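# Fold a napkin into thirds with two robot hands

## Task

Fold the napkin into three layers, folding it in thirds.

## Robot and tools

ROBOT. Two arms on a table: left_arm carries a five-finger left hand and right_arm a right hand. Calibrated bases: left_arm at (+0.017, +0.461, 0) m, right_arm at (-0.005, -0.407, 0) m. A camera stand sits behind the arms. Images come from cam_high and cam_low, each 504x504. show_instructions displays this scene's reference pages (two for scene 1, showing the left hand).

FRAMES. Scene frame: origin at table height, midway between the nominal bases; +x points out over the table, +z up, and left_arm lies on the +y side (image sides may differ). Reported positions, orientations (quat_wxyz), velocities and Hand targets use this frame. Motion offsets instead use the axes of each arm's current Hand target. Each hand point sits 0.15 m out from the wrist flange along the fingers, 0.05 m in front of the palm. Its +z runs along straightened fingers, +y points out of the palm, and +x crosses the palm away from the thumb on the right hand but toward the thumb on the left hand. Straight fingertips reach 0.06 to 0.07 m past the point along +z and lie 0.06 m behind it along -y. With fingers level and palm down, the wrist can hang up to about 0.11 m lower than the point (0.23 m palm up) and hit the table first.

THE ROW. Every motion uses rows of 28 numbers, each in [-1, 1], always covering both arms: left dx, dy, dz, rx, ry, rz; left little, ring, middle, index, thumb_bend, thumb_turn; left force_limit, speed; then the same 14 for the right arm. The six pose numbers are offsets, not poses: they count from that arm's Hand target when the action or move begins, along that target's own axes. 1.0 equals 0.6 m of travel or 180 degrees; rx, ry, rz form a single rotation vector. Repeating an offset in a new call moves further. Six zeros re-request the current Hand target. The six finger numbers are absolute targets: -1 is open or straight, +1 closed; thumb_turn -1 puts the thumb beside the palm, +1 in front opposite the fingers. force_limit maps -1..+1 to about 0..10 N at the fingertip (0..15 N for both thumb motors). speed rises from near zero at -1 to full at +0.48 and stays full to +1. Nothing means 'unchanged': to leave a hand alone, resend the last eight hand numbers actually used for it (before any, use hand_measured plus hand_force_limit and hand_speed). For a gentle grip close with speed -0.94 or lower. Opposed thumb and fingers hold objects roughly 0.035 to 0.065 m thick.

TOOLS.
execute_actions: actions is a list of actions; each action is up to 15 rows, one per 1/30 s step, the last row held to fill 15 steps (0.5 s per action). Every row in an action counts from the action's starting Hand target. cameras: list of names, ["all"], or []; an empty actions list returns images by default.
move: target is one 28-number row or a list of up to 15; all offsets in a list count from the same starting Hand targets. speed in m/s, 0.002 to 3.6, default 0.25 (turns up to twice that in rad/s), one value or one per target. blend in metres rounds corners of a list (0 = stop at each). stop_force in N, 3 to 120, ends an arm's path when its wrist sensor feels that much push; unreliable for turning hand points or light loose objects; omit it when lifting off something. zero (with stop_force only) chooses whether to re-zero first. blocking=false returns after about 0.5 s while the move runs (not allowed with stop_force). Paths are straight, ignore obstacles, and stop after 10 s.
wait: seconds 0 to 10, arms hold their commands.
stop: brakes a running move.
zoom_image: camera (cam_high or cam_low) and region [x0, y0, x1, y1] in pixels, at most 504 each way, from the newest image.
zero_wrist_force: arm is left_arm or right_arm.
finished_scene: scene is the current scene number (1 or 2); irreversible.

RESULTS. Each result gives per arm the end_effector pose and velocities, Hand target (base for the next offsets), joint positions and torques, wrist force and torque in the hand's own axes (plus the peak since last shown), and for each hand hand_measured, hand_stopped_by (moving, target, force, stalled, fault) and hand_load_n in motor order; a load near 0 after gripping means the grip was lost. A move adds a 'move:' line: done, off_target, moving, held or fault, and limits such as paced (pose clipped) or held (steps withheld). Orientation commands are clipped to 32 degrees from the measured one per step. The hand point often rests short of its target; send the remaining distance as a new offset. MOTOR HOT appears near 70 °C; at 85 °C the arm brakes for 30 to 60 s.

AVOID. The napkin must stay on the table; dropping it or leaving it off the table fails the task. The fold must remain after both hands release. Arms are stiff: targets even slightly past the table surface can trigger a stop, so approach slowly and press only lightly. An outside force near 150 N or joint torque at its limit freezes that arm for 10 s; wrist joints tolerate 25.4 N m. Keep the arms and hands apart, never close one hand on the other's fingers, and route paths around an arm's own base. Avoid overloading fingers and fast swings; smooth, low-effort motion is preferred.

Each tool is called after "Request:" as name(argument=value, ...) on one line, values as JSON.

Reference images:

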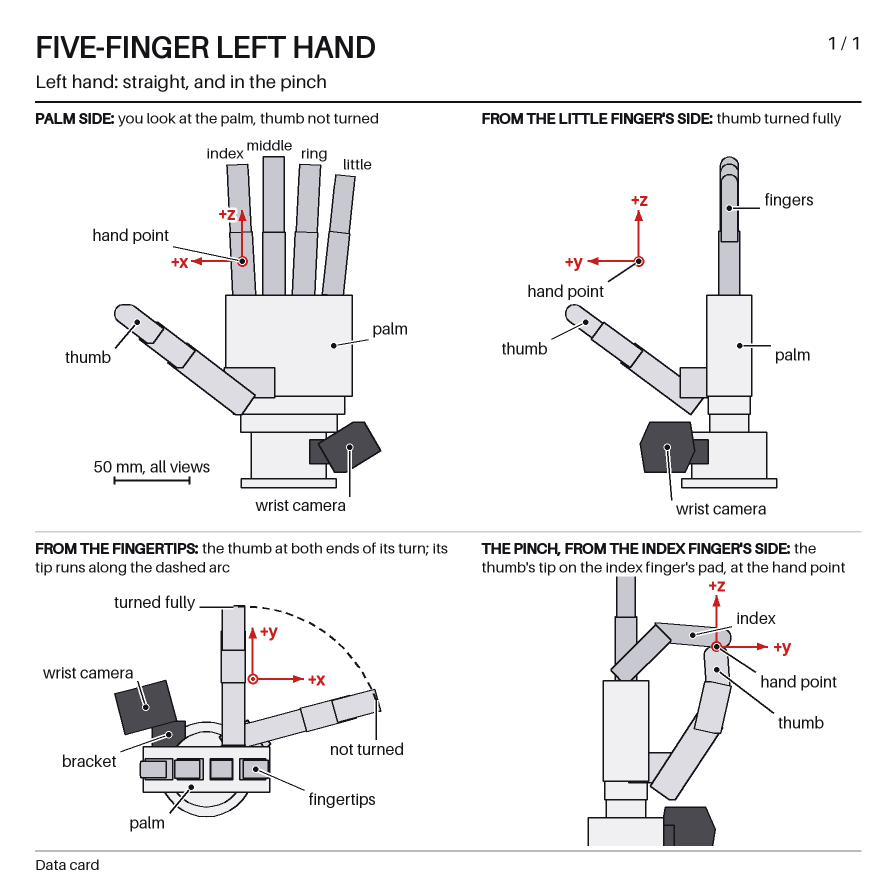

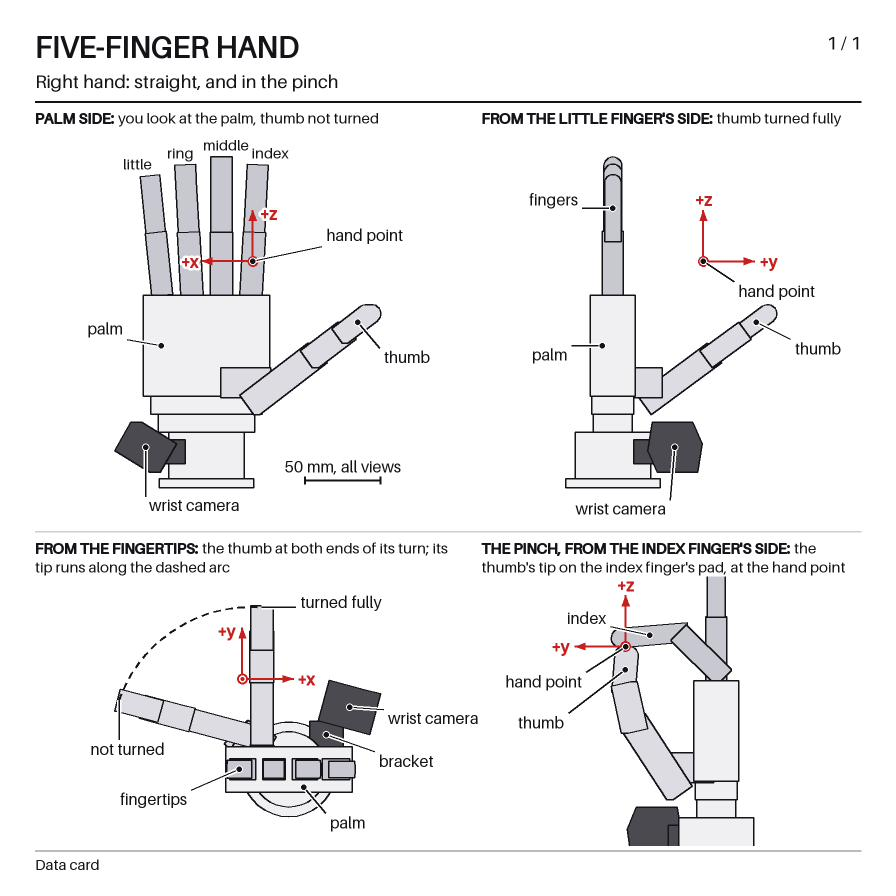

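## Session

Request:
execute_actions(actions=[])

Request:
zoom_image(camera="cam_high", region=[240, 100, 440, 300])

Scene clock: 0.00 s.
left_arm: end_effector_position=(+0.0935, +0.1614, +0.1904) hand_measured=(-1.000, -1.000, -1.000, -1.000, -1.000, -1.000) hand_load_n=(+0.0, +0.0, +0.0, +0.0, +0.0, +0.0) hand_stopped_by=(target, target, target, target, target, target) hand_force_limit=0.00 hand_speed=-0.80 end_effector_quat_wxyz=(+0.008, +0.872, -0.489, +0.029) | right_arm: end_effector_position=(+0.4270, -0.3287, +0.1222) hand_measured=(-1.000, -1.000, -1.000, -1.000, -1.000, -1.000) hand_load_n=(-0.5, +0.0, +0.0, +0.0, +0.0, +0.0) hand_stopped_by=(target, target, target, target, target, target) hand_force_limit=0.00 hand_speed=-0.80 end_effector_quat_wxyz=(+0.196, +0.620, +0.755, +0.083)
Joint positions: left_arm=[2.529 -1.447 -2.058 1.992 -1.559 1.993] | right_arm=[-0.015 -1.48 2.088 0.546 1.677 -0.249]
Joint velocities: within noise
Joint torques (N m): no reading
Wrist force (N): no reading
Wrist torque (N m): no reading
Wrist force, peak (N): no reading
Hand target: left_arm +0.0935, +0.1614, +0.1904; +0.008, +0.872, -0.489, +0.029 | right_arm +0.4270, -0.3287, +0.1222; +0.196, +0.620, +0.755, +0.083

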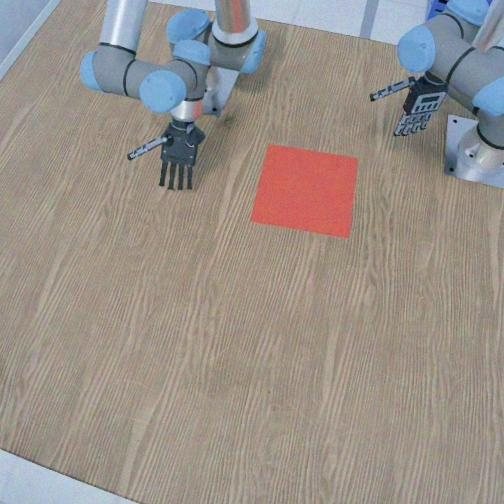

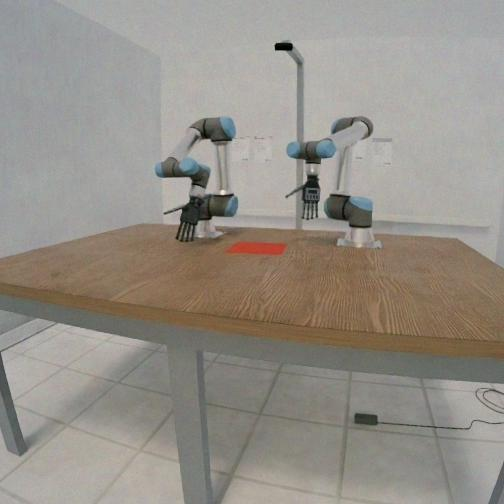

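Scaled by 2.520 from the camera's 504x504 image, which has a finer 720x720 frame.

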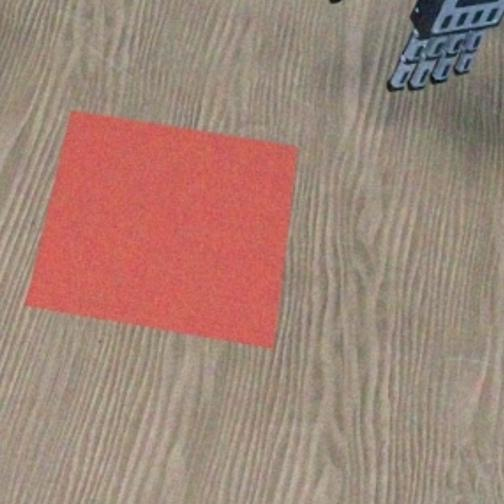

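Request:
move(target=[[0.0058,-0.0014,-0.0999,0,0,0,1,1,0.03,0.03,-0.2,1,0.3,-0.2,-0.0573,0.1093,-0.2697,0,0,0,1,1,0.03,0.03,-0.2,1,0.3,-0.2],[0.0638,-0.3732,-0.1740,0.2071,0.0447,0.1729,1,1,0.03,0.03,-0.2,1,0.3,-0.2,0.0145,-0.0263,-0.3398,-0.0394,-0.1375,-0.9138,1,1,0.03,0.03,-0.2,1,0.3,-0.2]], speed=0.4, blend=0.03, cameras=["all"])

Scene clock: 41.27 s.
left_arm: end_effector_position=(+0.3001, +0.2500, +0.2999) hand_measured=(+1.000, +1.000, +0.030, +0.030, -0.200, +1.000) hand_load_n=(+0.0, +0.0, +0.0, +0.0, +0.0, +0.0) hand_stopped_by=(target, target, target, target, target, target) hand_force_limit=0.30 hand_speed=-0.20 end_effector_quat_wxyz=(-0.242, +0.665, -0.664, +0.242) | right_arm: end_effector_position=(+0.3299, -0.2996, +0.3001) hand_measured=(+1.000, +1.000, +0.030, +0.030, -0.200, +1.000) hand_load_n=(+0.0, +0.0, +0.0, +0.0, +0.0, -0.5) hand_stopped_by=(target, target, target, target, target, target) hand_force_limit=0.30 hand_speed=-0.20 end_effector_quat_wxyz=(-0.242, +0.664, -0.665, +0.242)
Joint positions: left_arm=[2.883 -1.317 -1.775 2.204 -1.728 2.951] | right_arm=[-0.257 -1.864 1.803 0.95 1.397 -3.35]
Joint torques (N m): left_arm=[-11.58 0.76 12.75 -3.84 -2.16 -1.69] | right_arm=[-12.72 -15.69 -8.45 -1.71 1.21 -0.92]
Wrist force (N): left_arm=[0.0 -0.1 -0.3] | right_arm=[0.5 -3.0 1.3]
Wrist torque (N m): left_arm=[0.14 -0.04 0.09] | right_arm=[0.03 -0.02 -0.06]
Wrist force, peak (N): left_arm=[-0.6 0.5 -0.7] | right_arm=[0.4 -3.2 1.4]
Hand target: left_arm +0.3001, +0.2500, +0.2998; -0.242, +0.665, -0.665, +0.242 | right_arm +0.3299, -0.2997, +0.3001; -0.242, +0.664, -0.665, +0.242
Off the commanded pose: left_arm 0.000 m, 0 deg | right_arm 0.000 m, 0 deg.
move: done

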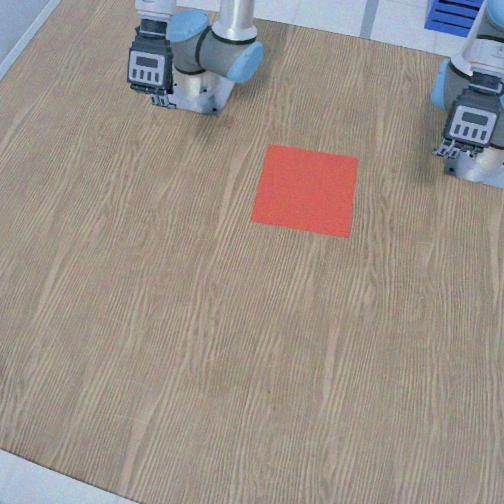

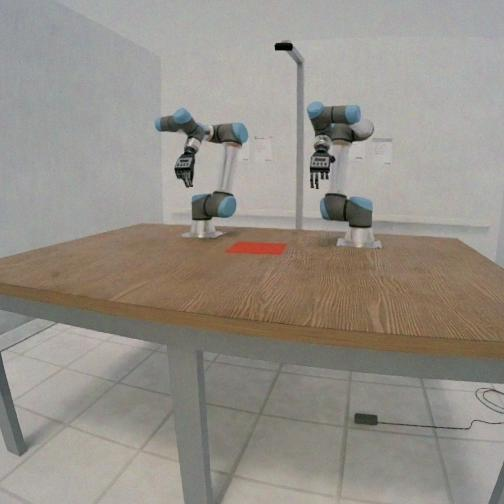

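Request:
move(target=[0.1833,0.125,0.3303,0.2333,0,0,1,1,0.03,0.03,-0.2,1,0.3,-0.2,-0.25,0.1505,0.3090,0.2333,0,0,1,1,0.03,0.03,-0.2,1,0.3,-0.2], speed=0.25)

Request:
move(target=[0,0,0,0,0,0.0556,1,1,0.03,0.03,-0.2,1,0.3,-0.2,0,0,0,0,0,-0.0556,1,1,0.03,0.03,-0.2,1,0.3,-0.2], speed=0.25)

Request:
move(target=[0,0,0,0.0029,0.0163,0.0023,1,1,0.03,0.03,-0.2,1,0.3,-0.2,0,0,0,0.0057,-0.0325,-0.0046,1,1,0.03,0.03,-0.2,1,0.3,-0.2], speed=0.25, cameras=["all"])

Scene clock: 59.23 s.
left_arm: end_effector_position=(+0.3699, +0.1400, +0.0998) hand_measured=(+1.000, +1.000, +0.030, +0.030, -0.200, +1.000) hand_load_n=(+0.0, +0.0, +0.0, +0.0, +0.0, +0.0) hand_stopped_by=(target, target, target, target, target, target) hand_force_limit=0.30 hand_speed=-0.20 end_effector_quat_wxyz=(-0.464, +0.534, -0.534, +0.464) end_effector_velocity=(+0.001, -0.001, +0.001) end_effector_angular_velocity=(-0.002, -0.004, +0.000) | right_arm: end_effector_position=(+0.3803, -0.1497, +0.1001) hand_measured=(+1.000, +1.000, +0.030, +0.030, -0.200, +1.000) hand_load_n=(+0.0, +0.0, +0.0, +0.0, +0.0, +0.0) hand_stopped_by=(target, target, target, target, target, target) hand_force_limit=0.30 hand_speed=-0.20 end_effector_quat_wxyz=(-0.464, +0.533, -0.534, +0.464) end_effector_velocity=(+0.001, +0.000, +0.001) end_effector_angular_velocity=(+0.000, -0.004, -0.001)
Joint positions: left_arm=[2.375 -1.665 -2.321 3.795 -2.316 3.011] | right_arm=[0.498 -1.591 2.441 -0.694 2.05 -3.069]
Joint velocities: left_arm=[0 -0.001 0.001 0.006 0 0.002] | right_arm=[-0.001 0.001 0 -0.006 0.001 -0.002]
Joint torques (N m): left_arm=[9.23 10.46 19.25 3.65 1.53 -1.39] | right_arm=[-4.6 -5.28 -26.56 -3.72 -0.4 2.52]
Wrist force (N): left_arm=[0.1 -0.4 -1.1] | right_arm=[0.7 -3.3 2.5]
Wrist torque (N m): left_arm=[0.13 -0.08 0.09] | right_arm=[0.08 0.00 -0.03]
Wrist force, peak (N): left_arm=[-1.2 -0.7 -1.2] | right_arm=[0.9 -3.8 2.6]
Hand target: left_arm +0.3699, +0.1400, +0.0998; -0.464, +0.534, -0.534, +0.464 | right_arm +0.3804, -0.1497, +0.1001; -0.464, +0.533, -0.534, +0.465
Off the commanded pose: left_arm 0.000 m, 0 deg | right_arm 0.000 m, 0 deg.
move: done

Scene clock: 60.10 s.
left_arm: end_effector_position=(+0.3699, +0.1399, +0.0998) hand_measured=(+1.000, +1.000, +0.030, +0.030, -0.200, +1.000) hand_load_n=(+0.0, +0.0, +0.0, +0.0, +0.0, +0.0) hand_stopped_by=(target, target, target, target, target, target) hand_force_limit=0.30 hand_speed=-0.20 end_effector_quat_wxyz=(+0.502, -0.485, +0.578, -0.422) | right_arm: end_effector_position=(+0.3804, -0.1496, +0.1001) hand_measured=(+1.000, +1.000, +0.030, +0.030, -0.200, +1.000) hand_load_n=(+0.0, +0.0, +0.0, +0.0, +0.0, +0.0) hand_stopped_by=(target, target, target, target, target, target) hand_force_limit=0.30 hand_speed=-0.20 end_effector_quat_wxyz=(-0.422, +0.577, -0.485, +0.503)
Joint positions: left_arm=[2.349 -1.681 -2.287 3.771 -2.341 3.178] | right_arm=[0.537 -1.575 2.409 -0.675 2.088 -3.237]
Joint torques (N m): left_arm=[9.15 29.33 8.6 3.32 2.08 -0.34] | right_arm=[-12.11 -23.05 -3.1 -3.86 -2.06 0.13]
Wrist force (N): left_arm=[0.3 -0.4 -1.3] | right_arm=[1.2 -3.7 2.3]
Wrist torque (N m): left_arm=[0.15 -0.16 0.09] | right_arm=[0.00 0.05 -0.03]
Wrist force, peak (N): left_arm=[0.5 -0.8 -1.3] | right_arm=[1.3 -3.9 2.5]
Hand target: left_arm +0.3699, +0.1400, +0.0998; +0.502, -0.485, +0.578, -0.422 | right_arm +0.3804, -0.1497, +0.1001; -0.422, +0.577, -0.485, +0.503
Off the commanded pose: left_arm 0.000 m, 0 deg | right_arm 0.000 m, 0 deg.
move: done

Scene clock: 60.97 s.
left_arm: end_effector_position=(+0.3700, +0.1400, +0.0999) hand_measured=(+1.000, +1.000, +0.030, +0.030, -0.200, +1.000) hand_load_n=(+0.0, +0.0, +0.0, +0.0, +0.5, +0.0) hand_stopped_by=(target, target, target, target, target, target) hand_force_limit=0.30 hand_speed=-0.20 end_effector_quat_wxyz=(+0.491, -0.470, +0.591, -0.435) | right_arm: end_effector_position=(+0.3804, -0.1498, +0.1002) hand_measured=(+1.000, +1.000, +0.030, +0.030, -0.200, +1.000) hand_load_n=(+0.0, +0.0, +0.0, +0.0, +0.0, +0.0) hand_stopped_by=(target, target, target, target, target, target) hand_force_limit=0.30 hand_speed=-0.20 end_effector_quat_wxyz=(-0.448, +0.602, -0.454, +0.481)
Joint positions: left_arm=[2.384 -1.651 -2.32 3.79 -2.255 3.2] | right_arm=[0.436 -1.632 2.462 -0.685 1.885 -3.271]
Joint torques (N m): left_arm=[-10.91 9.71 22.52 -2.24 -2.27 -1.29] | right_arm=[10.04 -6.13 -28.86 1.24 0.23 2.18]
Wrist force (N): left_arm=[0.4 -0.7 -1.3] | right_arm=[1.3 -3.8 2.5]
Wrist torque (N m): left_arm=[0.10 -0.17 -0.09] | right_arm=[0.01 -0.02 0.04]
Wrist force, peak (N): left_arm=[0.4 -0.7 -1.3] | right_arm=[1.6 -3.9 2.8]
Hand target: left_arm +0.3699, +0.1400, +0.0998; +0.491, -0.470, +0.591, -0.435 | right_arm +0.3804, -0.1497, +0.1001; -0.448, +0.602, -0.454, +0.480
Off the commanded pose: left_arm 0.000 m, 0 deg | right_arm 0.000 m, 0 deg.
move: done

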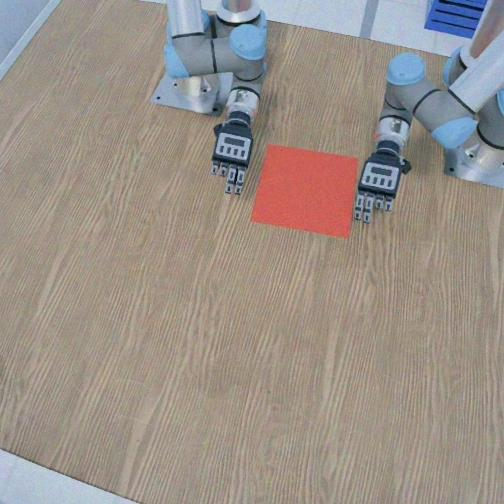

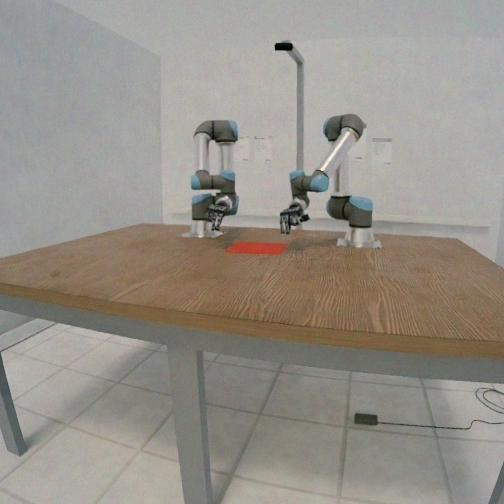

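Request:
move(target=[0.1127,0.1007,0.0505,0,0,0,1,1,0.03,0.03,-0.2,1,0.3,-0.2,-0.1072,0.1017,0.0540,0,0,0,1,1,0.03,0.03,-0.2,1,0.3,-0.2], speed=0.15, cameras=["all"])

Request:
zoom_image(camera="cam_high", region=[245, 190, 305, 250])

Request:
zoom_image(camera="cam_high", region=[305, 200, 365, 260])

Scene clock: 66.90 s.
left_arm: end_effector_position=(+0.3870, +0.0829, +0.0251) hand_measured=(+1.000, +1.000, +0.030, +0.030, -0.200, +1.000) hand_load_n=(+0.0, +0.0, +0.0, +0.0, +0.0, +0.0) hand_stopped_by=(target, target, target, target, target, target) hand_force_limit=0.30 hand_speed=-0.20 end_effector_quat_wxyz=(+0.491, -0.470, +0.591, -0.435) | right_arm: end_effector_position=(+0.3971, -0.0948, +0.0252) hand_measured=(+1.000, +1.000, +0.030, +0.030, -0.200, +1.000) hand_load_n=(+0.0, +0.0, +0.0, +0.0, +0.0, +0.0) hand_stopped_by=(target, target, target, target, target, target) hand_force_limit=0.30 hand_speed=-0.20 end_effector_quat_wxyz=(-0.448, +0.602, -0.454, +0.480)
Joint positions: left_arm=[2.294 -1.957 -2.206 3.966 -2.343 3.178] | right_arm=[0.593 -1.283 2.374 -0.936 2.04 -3.245]
Joint torques (N m): left_arm=[8.88 20.28 9.13 -1.38 2.03 1.86] | right_arm=[-9.25 -16.09 1.72 0.24 -1.76 -2.46]
Wrist force (N): left_arm=[0.2 -0.3 -1.3] | right_arm=[1.5 -3.6 2.8]
Wrist torque (N m): left_arm=[0.16 -0.14 0.08] | right_arm=[0.05 -0.06 0.04]
Wrist force, peak (N): left_arm=[-0.7 -1.5 -1.6] | right_arm=[2.0 -4.6 2.0]
Hand target: left_arm +0.3870, +0.0829, +0.0250; +0.491, -0.470, +0.591, -0.435 | right_arm +0.3971, -0.0949, +0.0251; -0.448, +0.602, -0.454, +0.480
Off the commanded pose: left_arm 0.000 m, 0 deg | right_arm 0.000 m, 0 deg.
move: done

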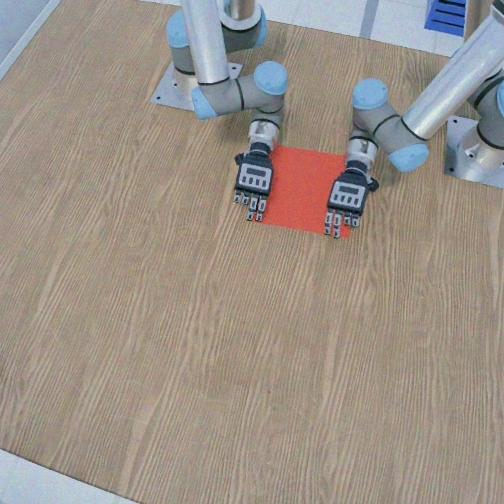

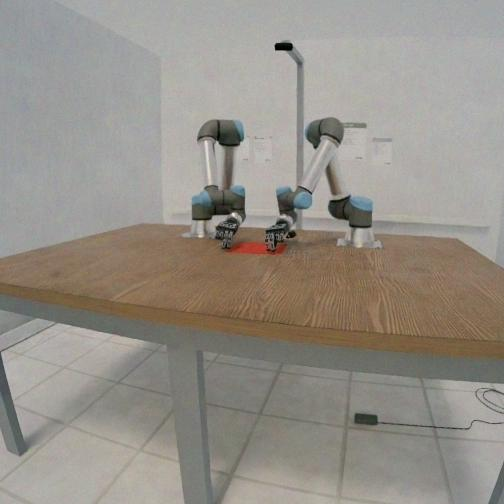

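Scaled by 8.400 from the camera's 504x504 image, which has a finer 720x720 frame.

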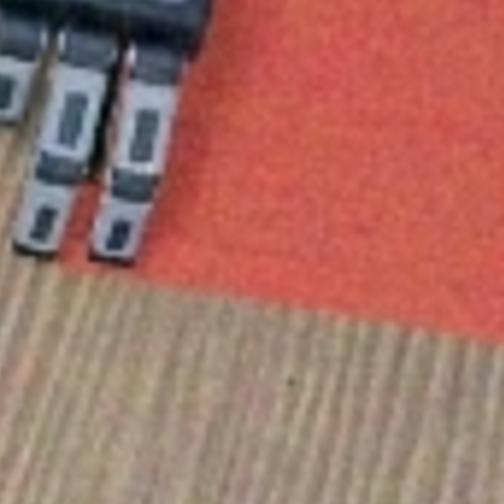

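Scaled by 8.400 from the camera's 504x504 image, which has a finer 720x720 frame.

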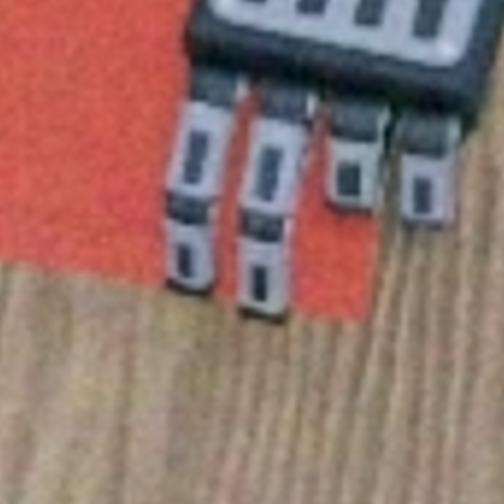

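Request:
move(target=[-0.0188,0.0162,-0.0068,-0.0048,-0.0271,-0.0039,1,1,0.03,0.03,-0.2,1,0.3,-0.2,-0.0298,0.0062,0.0030,0,0,0,1,1,0.03,0.03,-0.2,1,0.3,-0.2], speed=0.08, cameras=["all"])

Request:
zoom_image(camera="cam_high", region=[245, 190, 305, 250])

Request:
zoom_image(camera="cam_high", region=[305, 200, 365, 260])

Scene clock: 83.90 s.
left_arm: end_effector_position=(+0.3825, +0.0958, +0.0180) hand_measured=(+1.000, +1.000, +0.030, +0.030, -0.200, +1.000) hand_load_n=(+0.0, +0.0, +0.0, +0.0, +0.0, +0.0) hand_stopped_by=(target, target, target, target, target, target) hand_force_limit=0.30 hand_speed=-0.20 end_effector_quat_wxyz=(+0.509, -0.495, +0.570, -0.413) | right_arm: end_effector_position=(+0.3963, -0.0778, +0.0182) hand_measured=(+1.000, +1.000, +0.030, +0.030, -0.200, +1.000) hand_load_n=(+0.0, +0.0, +0.0, +0.0, +0.0, +0.0) hand_stopped_by=(target, target, target, target, target, target) hand_force_limit=0.30 hand_speed=-0.20 end_effector_quat_wxyz=(-0.448, +0.602, -0.454, +0.480)
Joint positions: left_arm=[2.266 -1.988 -2.187 3.952 -2.457 3.142] | right_arm=[0.643 -1.238 2.336 -0.939 2.089 -3.236]
Joint torques (N m): left_arm=[8.01 36.57 4.43 1.12 2.21 2.27] | right_arm=[-10.64 -35.29 2.35 -2.44 -2.42 -0.03]
Wrist force (N): left_arm=[0.3 -0.1 -1.1] | right_arm=[1.4 -3.8 2.7]
Wrist torque (N m): left_arm=[0.18 -0.14 0.09] | right_arm=[0.00 -0.06 0.01]
Wrist force, peak (N): left_arm=[0.2 -0.3 -1.6] | right_arm=[1.2 -3.8 3.1]
Hand target: left_arm +0.3826, +0.0959, +0.0181; +0.510, -0.495, +0.570, -0.413 | right_arm +0.3962, -0.0780, +0.0181; -0.448, +0.602, -0.454, +0.480
Off the commanded pose: left_arm 0.000 m, 0 deg | right_arm 0.000 m, 0 deg.
move: done

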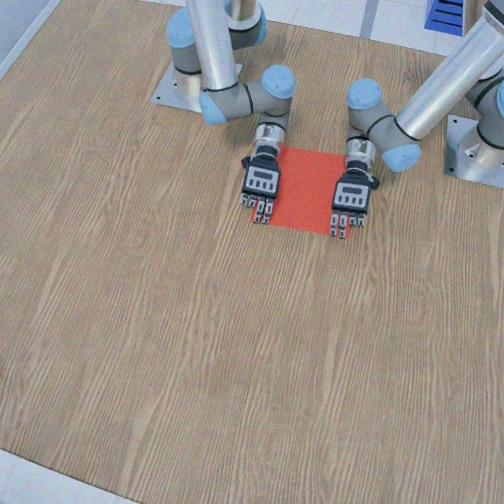

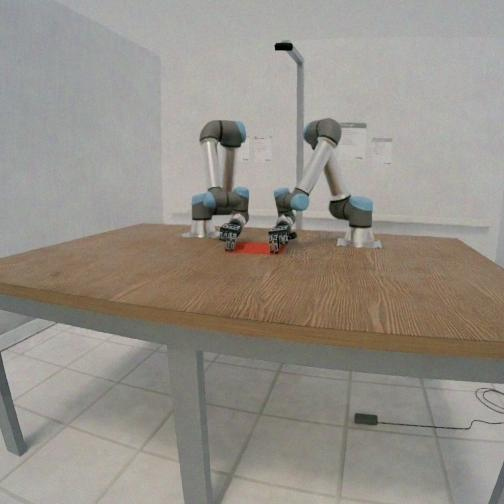

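Scaled by 8.400 from the camera's 504x504 image, which has a finer 720x720 frame.

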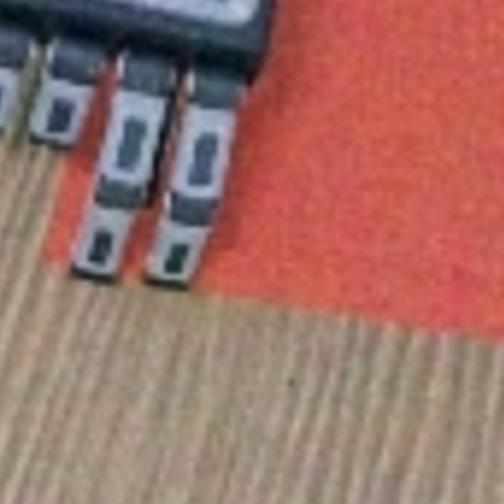

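Scaled by 8.400 from the camera's 504x504 image, which has a finer 720x720 frame.

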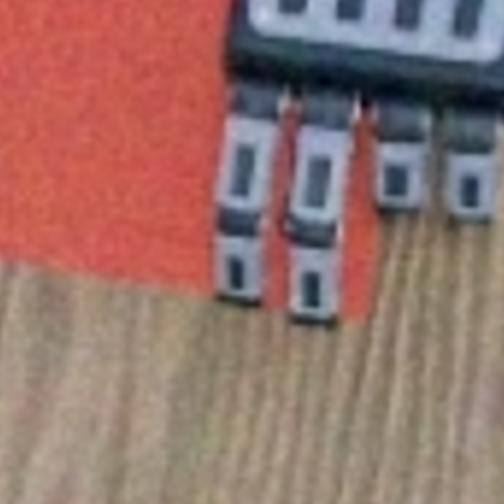

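Request:
move(target=[0,0.0002,-0.0017,-0.0019,-0.0108,-0.0015,1,1,0.03,0.03,-0.2,1,0.3,-0.2,0,0,0,0,0,0,1,1,0.03,0.03,-0.2,1,0.3,-0.2], speed=0.05)

Request:
move(target=[0.0029,0.0163,0.0023,0,0,0,1,1,0.03,0.03,-0.2,1,0.3,-0.2,-0.0029,0.0163,0.0023,0,0,0,1,1,0.03,0.03,-0.2,1,0.3,-0.2], speed=0.006, stop_force=6.5)

Request:
execute_actions(actions=[[[0,0,0,0,0,0,1,1,0.4,0.4,-0.2,1,0.2,-0.9,0,0,0,0,0,0,1,1,0.4,0.4,-0.2,1,0.2,-0.9]]])

Request:
wait(seconds=2, cameras=["all"])

Request:
zoom_image(camera="cam_high", region=[245, 190, 305, 250])

Request:
zoom_image(camera="cam_high", region=[305, 200, 365, 260])

Scene clock: 91.37 s.
left_arm: end_effector_position=(+0.3815, +0.0959, +0.0180) hand_measured=(+1.000, +1.000, +0.030, +0.030, -0.200, +1.000) hand_load_n=(+0.0, +0.0, +0.0, +0.0, +0.0, +0.0) hand_stopped_by=(target, target, target, target, target, target) hand_force_limit=0.30 hand_speed=-0.20 end_effector_quat_wxyz=(+0.517, -0.505, +0.561, -0.404) | right_arm: end_effector_position=(+0.3962, -0.0780, +0.0181) hand_measured=(+1.000, +1.000, +0.030, +0.030, -0.200, +1.000) hand_load_n=(+0.0, +0.0, +0.0, +0.0, +0.0, +0.0) hand_stopped_by=(target, target, target, target, target, target) hand_force_limit=0.30 hand_speed=-0.20 end_effector_quat_wxyz=(-0.448, +0.602, -0.454, +0.480)
Joint positions: left_arm=[2.248 -2.002 -2.161 3.925 -2.508 3.122] | right_arm=[0.643 -1.238 2.336 -0.939 2.089 -3.237]
Joint torques (N m): left_arm=[8.81 36.94 4.67 2.88 2.47 0.93] | right_arm=[-11.18 -34.36 1.95 1.72 -2.14 -2.15]
Wrist force (N): left_arm=[0.2 -0.4 -1.1] | right_arm=[1.3 -3.8 2.6]
Wrist torque (N m): left_arm=[0.13 -0.13 0.09] | right_arm=[0.02 -0.04 0.00]
Wrist force, peak (N): left_arm=[0.5 -0.7 -1.5] | right_arm=[1.5 -4.1 2.8]
Hand target: left_arm +0.3815, +0.0959, +0.0181; +0.517, -0.505, +0.561, -0.404 | right_arm +0.3962, -0.0780, +0.0181; -0.448, +0.602, -0.454, +0.480
Off the commanded pose: left_arm 0.000 m, 0 deg | right_arm 0.000 m, 0 deg.
move: done

Scene clock: 93.40 s.
left_arm: end_effector_position=(+0.3815, +0.0959, +0.0122) hand_measured=(+1.000, +1.000, +0.030, +0.030, -0.198, +1.000) hand_load_n=(+0.0, +0.0, +0.0, +0.0, -4.5, -1.0) hand_stopped_by=(target, target, target, target, target, target) hand_force_limit=0.30 hand_speed=-0.20 end_effector_quat_wxyz=(+0.517, -0.505, +0.561, -0.404) | right_arm: end_effector_position=(+0.3962, -0.0780, +0.0112) hand_measured=(+1.000, +1.000, +0.030, +0.030, -0.198, +1.000) hand_load_n=(+0.0, +0.0, +0.0, +0.0, -3.5, -0.5) hand_stopped_by=(target, target, target, target, target, target) hand_force_limit=0.30 hand_speed=-0.20 end_effector_quat_wxyz=(-0.448, +0.602, -0.454, +0.480)
Joint positions: left_arm=[2.248 -2.017 -2.163 3.941 -2.508 3.122] | right_arm=[0.643 -1.218 2.339 -0.962 2.089 -3.237]
Joint torques (N m): left_arm=[7.34 36.63 16.12 -3.14 0.99 1.81] | right_arm=[-4.5 -32.29 -14.67 2.52 -0.35 -1.13]
Wrist force (N): left_arm=[-0.8 -6.4 -3.5] | right_arm=[2.1 -9.6 1.0]
Wrist torque (N m): left_arm=[-0.02 -0.14 0.16] | right_arm=[-0.23 -0.02 -0.08]
Wrist force, peak (N): left_arm=[-1.4 -9.4 -5.1] | right_arm=[2.2 -11.7 -0.5]
Hand target: left_arm +0.3815, +0.0959, +0.0122; +0.517, -0.505, +0.561, -0.404 (not the last commanded pose) | right_arm +0.3962, -0.0779, +0.0113; -0.448, +0.602, -0.454, +0.480 (not the last commanded pose)
Off the commanded pose: left_arm 0.004 m, 0 deg | right_arm 0.003 m, 0 deg.
move: contact (left_arm, right_arm)

Scene clock: 94.57 s.
left_arm: end_effector_position=(+0.3816, +0.0959, +0.0123) hand_measured=(+1.000, +1.000, +0.092, +0.278, -0.198, +1.000) hand_load_n=(+0.0, +0.0, +6.0, +7.0, -2.5, -1.5) hand_stopped_by=(target, target, force, force, target, target) hand_force_limit=0.20 hand_speed=-0.90 end_effector_quat_wxyz=(+0.517, -0.505, +0.561, -0.404) | right_arm: end_effector_position=(+0.3963, -0.0779, +0.0113) hand_measured=(+1.000, +1.000, +0.112, +0.278, -0.198, +1.000) hand_load_n=(+0.0, +0.0, +5.5, +6.0, -2.0, -1.0) hand_stopped_by=(target, target, force, force, target, target) hand_force_limit=0.20 hand_speed=-0.90 end_effector_quat_wxyz=(-0.448, +0.602, -0.454, +0.480)
Joint positions: left_arm=[2.248 -2.016 -2.163 3.941 -2.508 3.122] | right_arm=[0.643 -1.218 2.339 -0.962 2.089 -3.237]
Joint torques (N m): left_arm=[7.38 18.31 -0.29 -2.69 1.08 1.95] | right_arm=[-4.28 -15.76 -7.66 2.33 -0.36 -1.26]
Wrist force (N): left_arm=[-2.4 -17.5 0.8] | right_arm=[3.9 -20.6 4.6]
Wrist torque (N m): left_arm=[-0.06 -0.13 0.31] | right_arm=[-0.41 -0.11 -0.24]
Wrist force, peak (N): left_arm=[-3.0 -18.2 -0.3] | right_arm=[3.8 -21.0 5.0]
Hand target: left_arm +0.3815, +0.0959, +0.0122; +0.517, -0.505, +0.561, -0.404 | right_arm +0.3962, -0.0779, +0.0113; -0.448, +0.602, -0.454, +0.480
Off the commanded pose: left_arm 0.000 m, 0 deg | right_arm 0.000 m, 0 deg.

Scene clock: 96.57 s.
left_arm: end_effector_position=(+0.3815, +0.0959, +0.0122) hand_measured=(+1.000, +1.000, +0.092, +0.278, -0.198, +1.000) hand_load_n=(+0.0, +0.0, +6.0, +7.0, -2.5, -1.5) hand_stopped_by=(target, target, force, force, target, target) hand_force_limit=0.20 hand_speed=-0.90 end_effector_quat_wxyz=(+0.517, -0.505, +0.561, -0.404) | right_arm: end_effector_position=(+0.3962, -0.0779, +0.0113) hand_measured=(+1.000, +1.000, +0.112, +0.278, -0.198, +1.000) hand_load_n=(+0.0, +0.0, +5.5, +6.0, -2.5, -1.5) hand_stopped_by=(target, target, force, force, target, target) hand_force_limit=0.20 hand_speed=-0.90 end_effector_quat_wxyz=(-0.448, +0.602, -0.454, +0.480)
Joint positions: left_arm=[2.248 -2.017 -2.163 3.941 -2.508 3.122] | right_arm=[0.643 -1.218 2.339 -0.962 2.089 -3.237]
Joint torques (N m): left_arm=[7.38 12.68 -3.05 -2.62 1.18 1.82] | right_arm=[-4.21 -13.1 9.65 2.09 -0.25 -1.04]
Wrist force (N): left_arm=[-2.2 -17.9 0.9] | right_arm=[3.7 -21.0 4.7]
Wrist torque (N m): left_arm=[-0.07 -0.13 0.32] | right_arm=[-0.43 -0.09 -0.25]
Wrist force, peak (N): left_arm=[-2.4 -18.0 0.7] | right_arm=[3.3 -21.1 4.7]
Hand target: left_arm +0.3815, +0.0959, +0.0122; +0.517, -0.505, +0.561, -0.404 | right_arm +0.3962, -0.0779, +0.0113; -0.448, +0.602, -0.454, +0.480
Off the commanded pose: left_arm 0.000 m, 0 deg | right_arm 0.000 m, 0 deg.
wait: 2.00 s; at rest by 0.17 s

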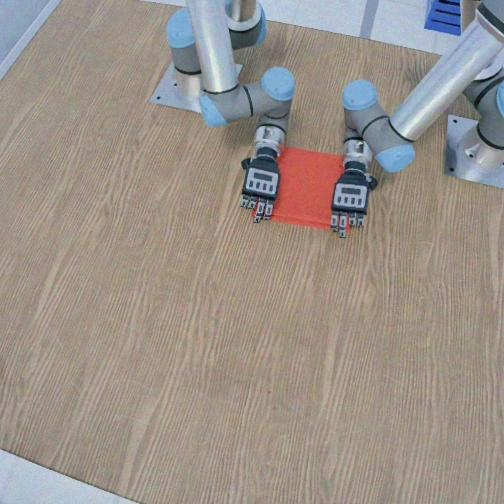

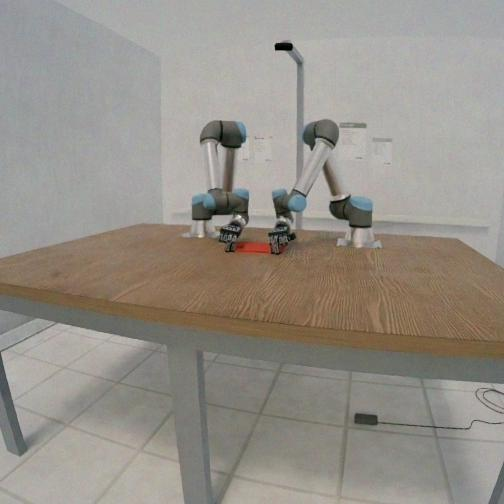

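Scaled by 8.400 from the camera's 504x504 image, which has a finer 720x720 frame.

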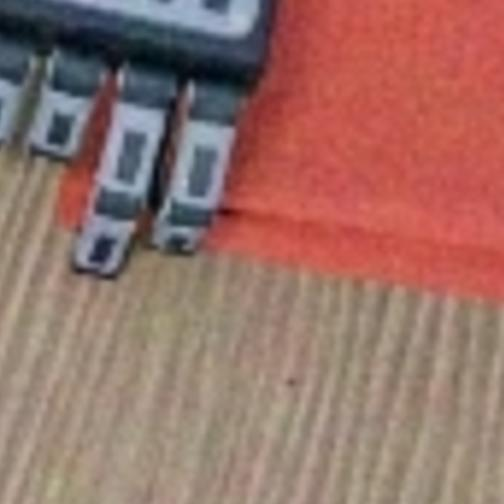

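Scaled by 8.400 from the camera's 504x504 image, which has a finer 720x720 frame.

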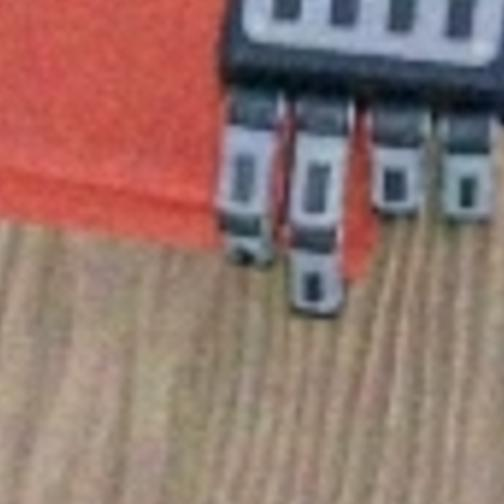

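Request:
move(target=[-0.0007,-0.0037,-0.0005,0,0,0,1,1,0.41,0.40,-0.2,1,0.2,-0.9,0.0007,-0.0037,-0.0005,0,0,0,1,1,0.41,0.40,-0.2,1,0.2,-0.9], speed=0.03)

Request:
execute_actions(actions=[[[0,0,0,0,0,0,1,1,0.42,0.43,-0.15,1,0.3,-0.9,0,0,0,0,0,0,1,1,0.42,0.43,-0.15,1,0.3,-0.9]],[[0,0,0,0,0,0,1,1,0.42,0.43,-0.15,1,0.3,-0.9,0,0,0,0,0,0,1,1,0.42,0.43,-0.15,1,0.3,-0.9]]])

Scene clock: 112.67 s.
left_arm: end_effector_position=(+0.3816, +0.0959, +0.0145) hand_measured=(+1.000, +1.000, +0.100, +0.278, -0.200, +1.000) hand_load_n=(+0.0, +0.0, +0.0, +5.0, -0.5, -0.5) hand_stopped_by=(target, target, force, force, target, target) hand_force_limit=0.20 hand_speed=-0.90 end_effector_quat_wxyz=(+0.517, -0.505, +0.561, -0.404) | right_arm: end_effector_position=(+0.3962, -0.0780, +0.0136) hand_measured=(+1.000, +1.000, +0.120, +0.278, -0.200, +1.000) hand_load_n=(+0.0, +0.0, +0.0, +5.0, -0.5, -0.5) hand_stopped_by=(target, target, force, force, target, target) hand_force_limit=0.20 hand_speed=-0.90 end_effector_quat_wxyz=(-0.448, +0.602, -0.454, +0.480)
Joint positions: left_arm=[2.248 -2.011 -2.163 3.935 -2.508 3.123] | right_arm=[0.642 -1.225 2.338 -0.954 2.089 -3.237]
Joint torques (N m): left_arm=[8.76 32.25 17.14 -1.43 2.06 2.21] | right_arm=[-11.49 -26.21 -22.29 0.14 -2.11 -2.1]
Wrist force (N): left_arm=[0.9 -0.4 -1.4] | right_arm=[1.3 -3.9 2.7]
Wrist torque (N m): left_arm=[0.16 -0.23 0.12] | right_arm=[0.00 -0.06 0.01]
Wrist force, peak (N): left_arm=[-2.3 -18.0 1.5] | right_arm=[3.7 -21.5 4.6]
Hand target: left_arm +0.3816, +0.0959, +0.0145; +0.517, -0.505, +0.561, -0.404 | right_arm +0.3962, -0.0780, +0.0135; -0.448, +0.602, -0.454, +0.480
Off the commanded pose: left_arm 0.000 m, 0 deg | right_arm 0.000 m, 0 deg.
move: done

Scene clock: 113.87 s.
left_arm: end_effector_position=(+0.3816, +0.0959, +0.0145) hand_measured=(+1.000, +1.000, +0.246, +0.286, -0.160, +1.000) hand_load_n=(+0.0, +0.0, +6.5, +9.0, +9.5, -1.0) hand_stopped_by=(target, target, force, force, force, target) hand_force_limit=0.30 hand_speed=-0.90 end_effector_quat_wxyz=(+0.517, -0.505, +0.561, -0.404) | right_arm: end_effector_position=(+0.3962, -0.0780, +0.0135) hand_measured=(+1.000, +1.000, +0.246, +0.286, -0.158, +1.000) hand_load_n=(+0.0, +0.0, +8.0, +7.5, +8.5, -3.0) hand_stopped_by=(target, target, force, force, target, target) hand_force_limit=0.30 hand_speed=-0.90 end_effector_quat_wxyz=(-0.448, +0.602, -0.454, +0.480)
Joint positions: left_arm=[2.248 -2.011 -2.163 3.935 -2.508 3.123] | right_arm=[0.642 -1.225 2.338 -0.954 2.089 -3.237]
Joint torques (N m): left_arm=[9.4 20.87 17.55 2.99 1.87 1.99] | right_arm=[-11.14 -18.36 -20.88 -3.57 -1.23 -2.27]
Wrist force (N): left_arm=[1.1 -1.0 -1.2] | right_arm=[1.3 -3.9 2.4]
Wrist torque (N m): left_arm=[0.07 -0.26 0.15] | right_arm=[0.02 -0.05 0.01]
Wrist force, peak (N): left_arm=[1.1 -1.0 -1.2] | right_arm=[1.4 -4.1 2.7]
Hand target: left_arm +0.3816, +0.0959, +0.0145; +0.517, -0.505, +0.561, -0.404 | right_arm +0.3962, -0.0780, +0.0135; -0.448, +0.602, -0.454, +0.480
Off the commanded pose: left_arm 0.000 m, 0 deg | right_arm 0.000 m, 0 deg.

Request:
move(target=[-0.0057,-0.0325,-0.0046,0,0,0,1,1,0.42,0.43,-0.15,1,0.3,-0.9,0.0057,-0.0325,-0.0046,0,0,0,1,1,0.42,0.43,-0.15,1,0.3,-0.9], speed=0.05, cameras=["all"])

Request:
zoom_image(camera="cam_high", region=[230, 130, 370, 270])

Scene clock: 117.67 s.
left_arm: end_effector_position=(+0.3816, +0.0959, +0.0346) hand_measured=(+1.000, +1.000, +0.246, +0.286, -0.160, +1.000) hand_load_n=(+0.0, +0.0, +6.5, +9.0, +9.5, -1.0) hand_stopped_by=(target, target, force, force, force, target) hand_force_limit=0.30 hand_speed=-0.90 end_effector_quat_wxyz=(+0.517, -0.505, +0.561, -0.404) | right_arm: end_effector_position=(+0.3963, -0.0779, +0.0336) hand_measured=(+1.000, +1.000, +0.246, +0.286, -0.158, +1.000) hand_load_n=(+0.0, +0.0, +7.5, +7.5, +8.5, -3.0) hand_stopped_by=(target, target, force, force, target, target) hand_force_limit=0.30 hand_speed=-0.90 end_effector_quat_wxyz=(-0.448, +0.602, -0.454, +0.481)
Joint positions: left_arm=[2.248 -1.963 -2.154 3.879 -2.508 3.123] | right_arm=[0.642 -1.282 2.328 -0.887 2.089 -3.237]
Joint torques (N m): left_arm=[8.73 20.02 7.12 3.01 2.07 -0.43] | right_arm=[0.97 -16.69 -9.65 -3.68 2.15 0.27]
Wrist force (N): left_arm=[1.0 -0.4 -1.1] | right_arm=[1.3 -3.8 2.3]
Wrist torque (N m): left_arm=[0.14 -0.23 0.09] | right_arm=[0.03 -0.03 0.02]
Wrist force, peak (N): left_arm=[1.3 -0.7 -1.5] | right_arm=[1.5 -4.1 2.9]
Hand target: left_arm +0.3816, +0.0959, +0.0345; +0.517, -0.505, +0.561, -0.404 | right_arm +0.3962, -0.0779, +0.0335; -0.448, +0.602, -0.454, +0.480
Off the commanded pose: left_arm 0.000 m, 0 deg | right_arm 0.000 m, 0 deg.
move: done

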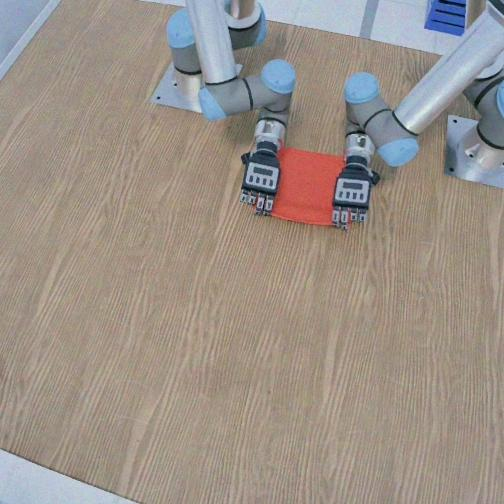

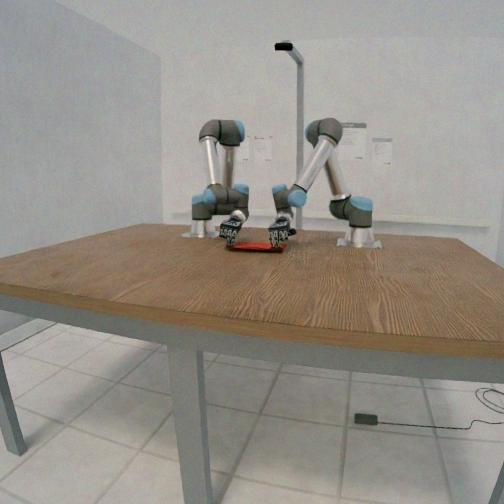

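Scaled by 3.600 from the camera's 504x504 image, which has a finer 720x720 frame.

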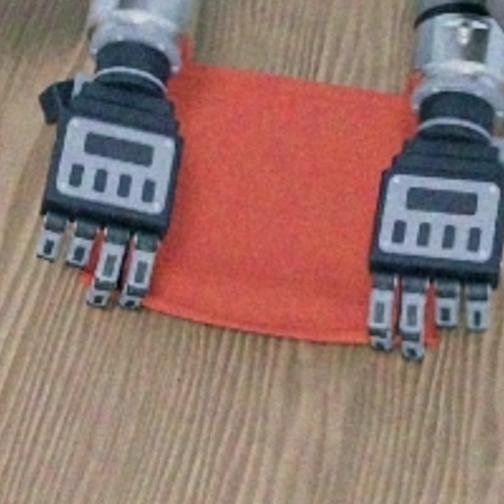

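Request:
move(target=[[-0.0026,-0.0148,-0.0610,0,0,0,1,1,0.42,0.43,-0.15,1,0.3,-0.9,0.0006,-0.0152,-0.0609,0,0,0,1,1,0.42,0.43,-0.15,1,0.3,-0.9],[-0.0035,-0.0200,-0.1190,0,0,0,1,1,0.42,0.43,-0.15,1,0.3,-0.9,-0.0004,-0.0207,-0.1189,0,0,0,1,1,0.42,0.43,-0.15,1,0.3,-0.9],[-0.0004,-0.0023,-0.1517,0,0,0,1,1,0.42,0.43,-0.15,1,0.3,-0.9,-0.0047,-0.0032,-0.1516,0,0,0,1,1,0.42,0.43,-0.15,1,0.3,-0.9]], speed=0.05, blend=0.014, cameras=["all"])

Request:
zoom_image(camera="cam_high", region=[240, 120, 370, 250])

Scene clock: 138.63 s.
left_arm: end_effector_position=(+0.2918, +0.0897, +0.0485) hand_measured=(+1.000, +1.000, +0.246, +0.286, -0.160, +1.000) hand_load_n=(+0.0, +0.5, +7.0, +9.0, +9.5, -1.0) hand_stopped_by=(target, target, force, force, force, target) hand_force_limit=0.30 hand_speed=-0.90 end_effector_quat_wxyz=(+0.517, -0.505, +0.561, -0.404) end_effector_velocity=(+0.001, -0.001, +0.000) end_effector_angular_velocity=(-0.002, +0.001, -0.003) | right_arm: end_effector_position=(+0.3063, -0.0842, +0.0473) hand_measured=(+1.000, +1.000, +0.246, +0.286, -0.158, +1.000) hand_load_n=(+0.0, +0.0, +7.5, +7.5, +8.5, -3.0) hand_stopped_by=(target, target, force, force, target, target) hand_force_limit=0.30 hand_speed=-0.90 end_effector_quat_wxyz=(-0.448, +0.602, -0.454, +0.480) end_effector_velocity=(+0.001, +0.000, +0.000) end_effector_angular_velocity=(-0.001, +0.002, +0.002)
Joint positions: left_arm=[2.024 -1.933 -2.158 3.739 -2.723 2.993] | right_arm=[0.84 -1.395 2.43 -0.851 2.284 -3.195]
Joint velocities: left_arm=[0.003 0.002 0 0 0.006 0.001] | right_arm=[-0.003 0 -0.001 0.004 -0.006 0]
Joint torques (N m): left_arm=[9.07 35.67 16.57 -0.96 1.67 2.4] | right_arm=[-11.6 -24.61 -22.24 2.01 -1.75 -1.63]
Wrist force (N): left_arm=[1.1 -0.5 -1.1] | right_arm=[1.3 -3.8 2.9]
Wrist torque (N m): left_arm=[0.14 -0.24 0.11] | right_arm=[0.04 -0.01 0.01]
Wrist force, peak (N): left_arm=[1.5 -0.6 -1.4] | right_arm=[1.3 -3.9 2.8]
Hand target: left_arm +0.2919, +0.0897, +0.0486; +0.517, -0.505, +0.561, -0.404 | right_arm +0.3065, -0.0841, +0.0474; -0.448, +0.602, -0.454, +0.480
Off the commanded pose: left_arm 0.000 m, 0 deg | right_arm 0.000 m, 0 deg.
move: done; blend cut to 0.0112 m at target 2

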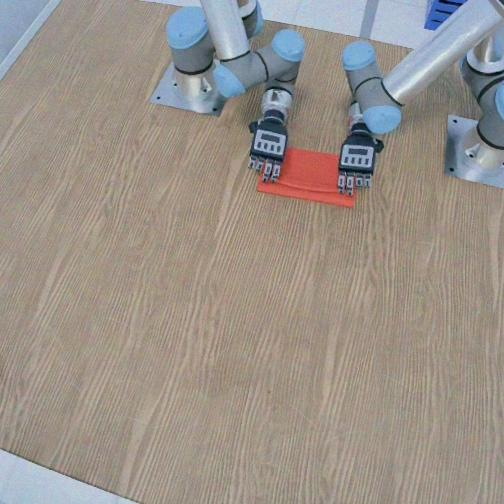

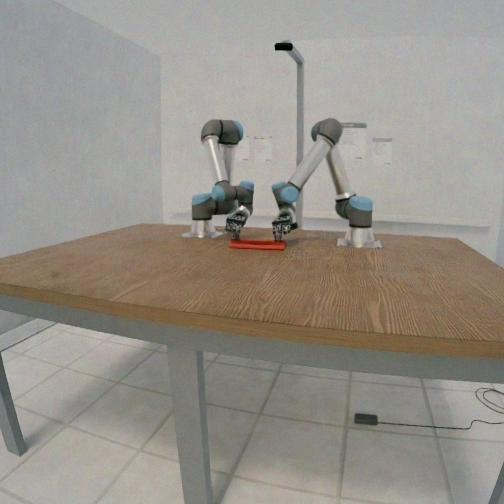

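Scaled by 3.877 from the camera's 504x504 image, which has a finer 720x720 frame.

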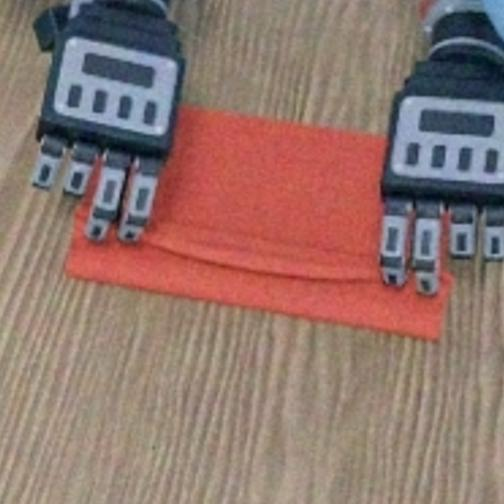

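Request:
move(target=[[0.0036,0.0204,-0.0274,0,0,0,1,1,0.42,0.43,-0.15,1,0.3,-0.9,-0.0046,0.0202,-0.0274,0,0,0,1,1,0.42,0.43,-0.15,1,0.3,-0.9],[0.0093,0.0528,-0.0463,0,0,0,1,1,0.42,0.43,-0.15,1,0.3,-0.9,-0.0111,0.0525,-0.0463,0,0,0,1,1,0.42,0.43,-0.15,1,0.3,-0.9]], speed=0.05, blend=0.008, cameras=["all"])

Request:
zoom_image(camera="cam_high", region=[245, 130, 365, 250])

Request:
zoom_image(camera="cam_high", region=[250, 160, 310, 220])

Request:
zoom_image(camera="cam_high", region=[305, 160, 365, 220])

Scene clock: 148.10 s.
left_arm: end_effector_position=(+0.2599, +0.0874, +0.0206) hand_measured=(+1.000, +1.000, +0.246, +0.286, -0.160, +1.000) hand_load_n=(+0.0, +0.0, +7.0, +9.0, +9.5, -1.0) hand_stopped_by=(target, target, force, force, force, target) hand_force_limit=0.30 hand_speed=-0.90 end_effector_quat_wxyz=(+0.517, -0.505, +0.561, -0.404) | right_arm: end_effector_position=(+0.2745, -0.0864, +0.0193) hand_measured=(+1.000, +1.000, +0.246, +0.286, -0.158, +1.000) hand_load_n=(+0.0, +0.0, +7.5, +7.5, +8.5, -3.0) hand_stopped_by=(target, target, force, force, target, target) hand_force_limit=0.30 hand_speed=-0.90 end_effector_quat_wxyz=(-0.448, +0.602, -0.454, +0.480)
Joint positions: left_arm=[1.937 -2.019 -2.149 3.733 -2.803 2.903] | right_arm=[0.931 -1.317 2.47 -0.953 2.373 -3.171]
Joint torques (N m): left_arm=[9.64 35.71 12.11 -3.48 1.44 2.26] | right_arm=[-11.78 -30.37 -23.18 2.28 -1.93 -2.06]
Wrist force (N): left_arm=[1.3 -0.3 -1.2] | right_arm=[1.1 -3.9 3.0]
Wrist torque (N m): left_arm=[0.17 -0.28 0.08] | right_arm=[0.00 0.01 0.02]
Wrist force, peak (N): left_arm=[1.6 0.0 -1.3] | right_arm=[1.3 -4.3 3.2]
Hand target: left_arm +0.2600, +0.0874, +0.0206; +0.517, -0.505, +0.561, -0.404 | right_arm +0.2746, -0.0864, +0.0194; -0.448, +0.602, -0.454, +0.480
Off the commanded pose: left_arm 0.000 m, 0 deg | right_arm 0.000 m, 0 deg.
move: done

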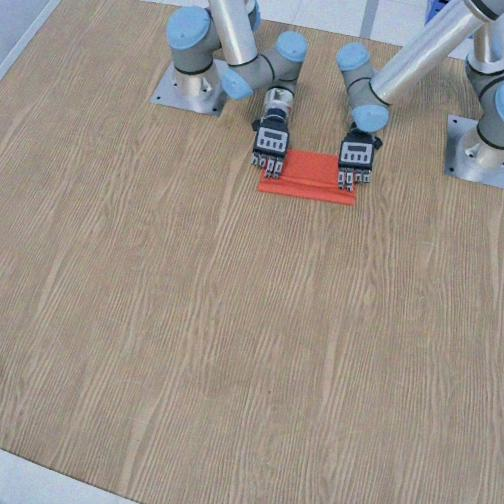

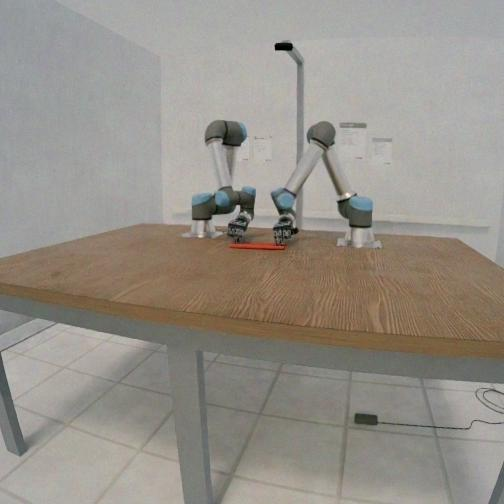

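Scaled by 4.200 from the camera's 504x504 image, which has a finer 720x720 frame.

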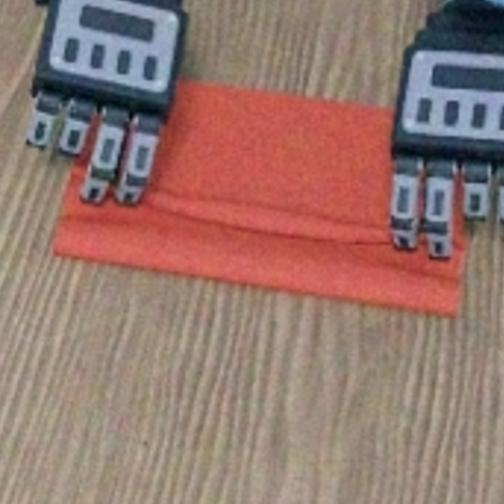

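Scaled by 8.400 from the camera's 504x504 image, which has a finer 720x720 frame.

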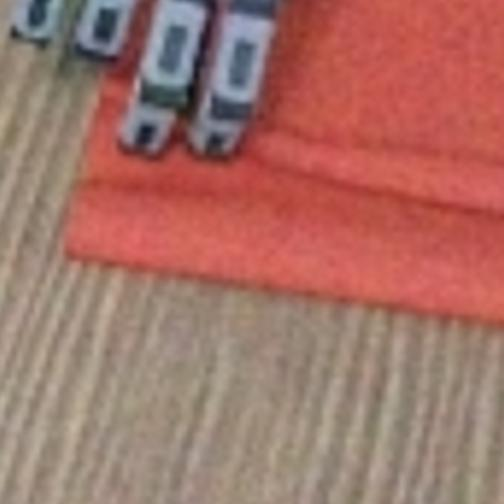

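Scaled by 8.400 from the camera's 504x504 image, which has a finer 720x720 frame.

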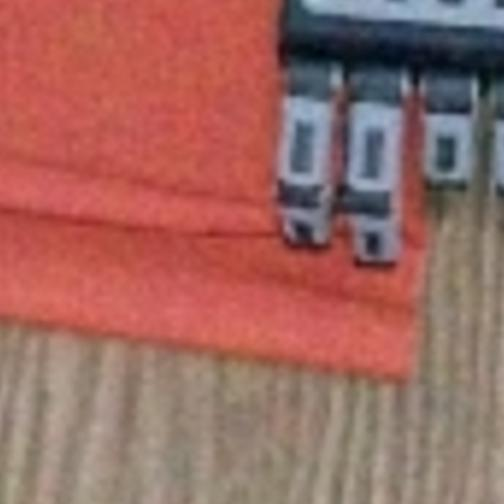

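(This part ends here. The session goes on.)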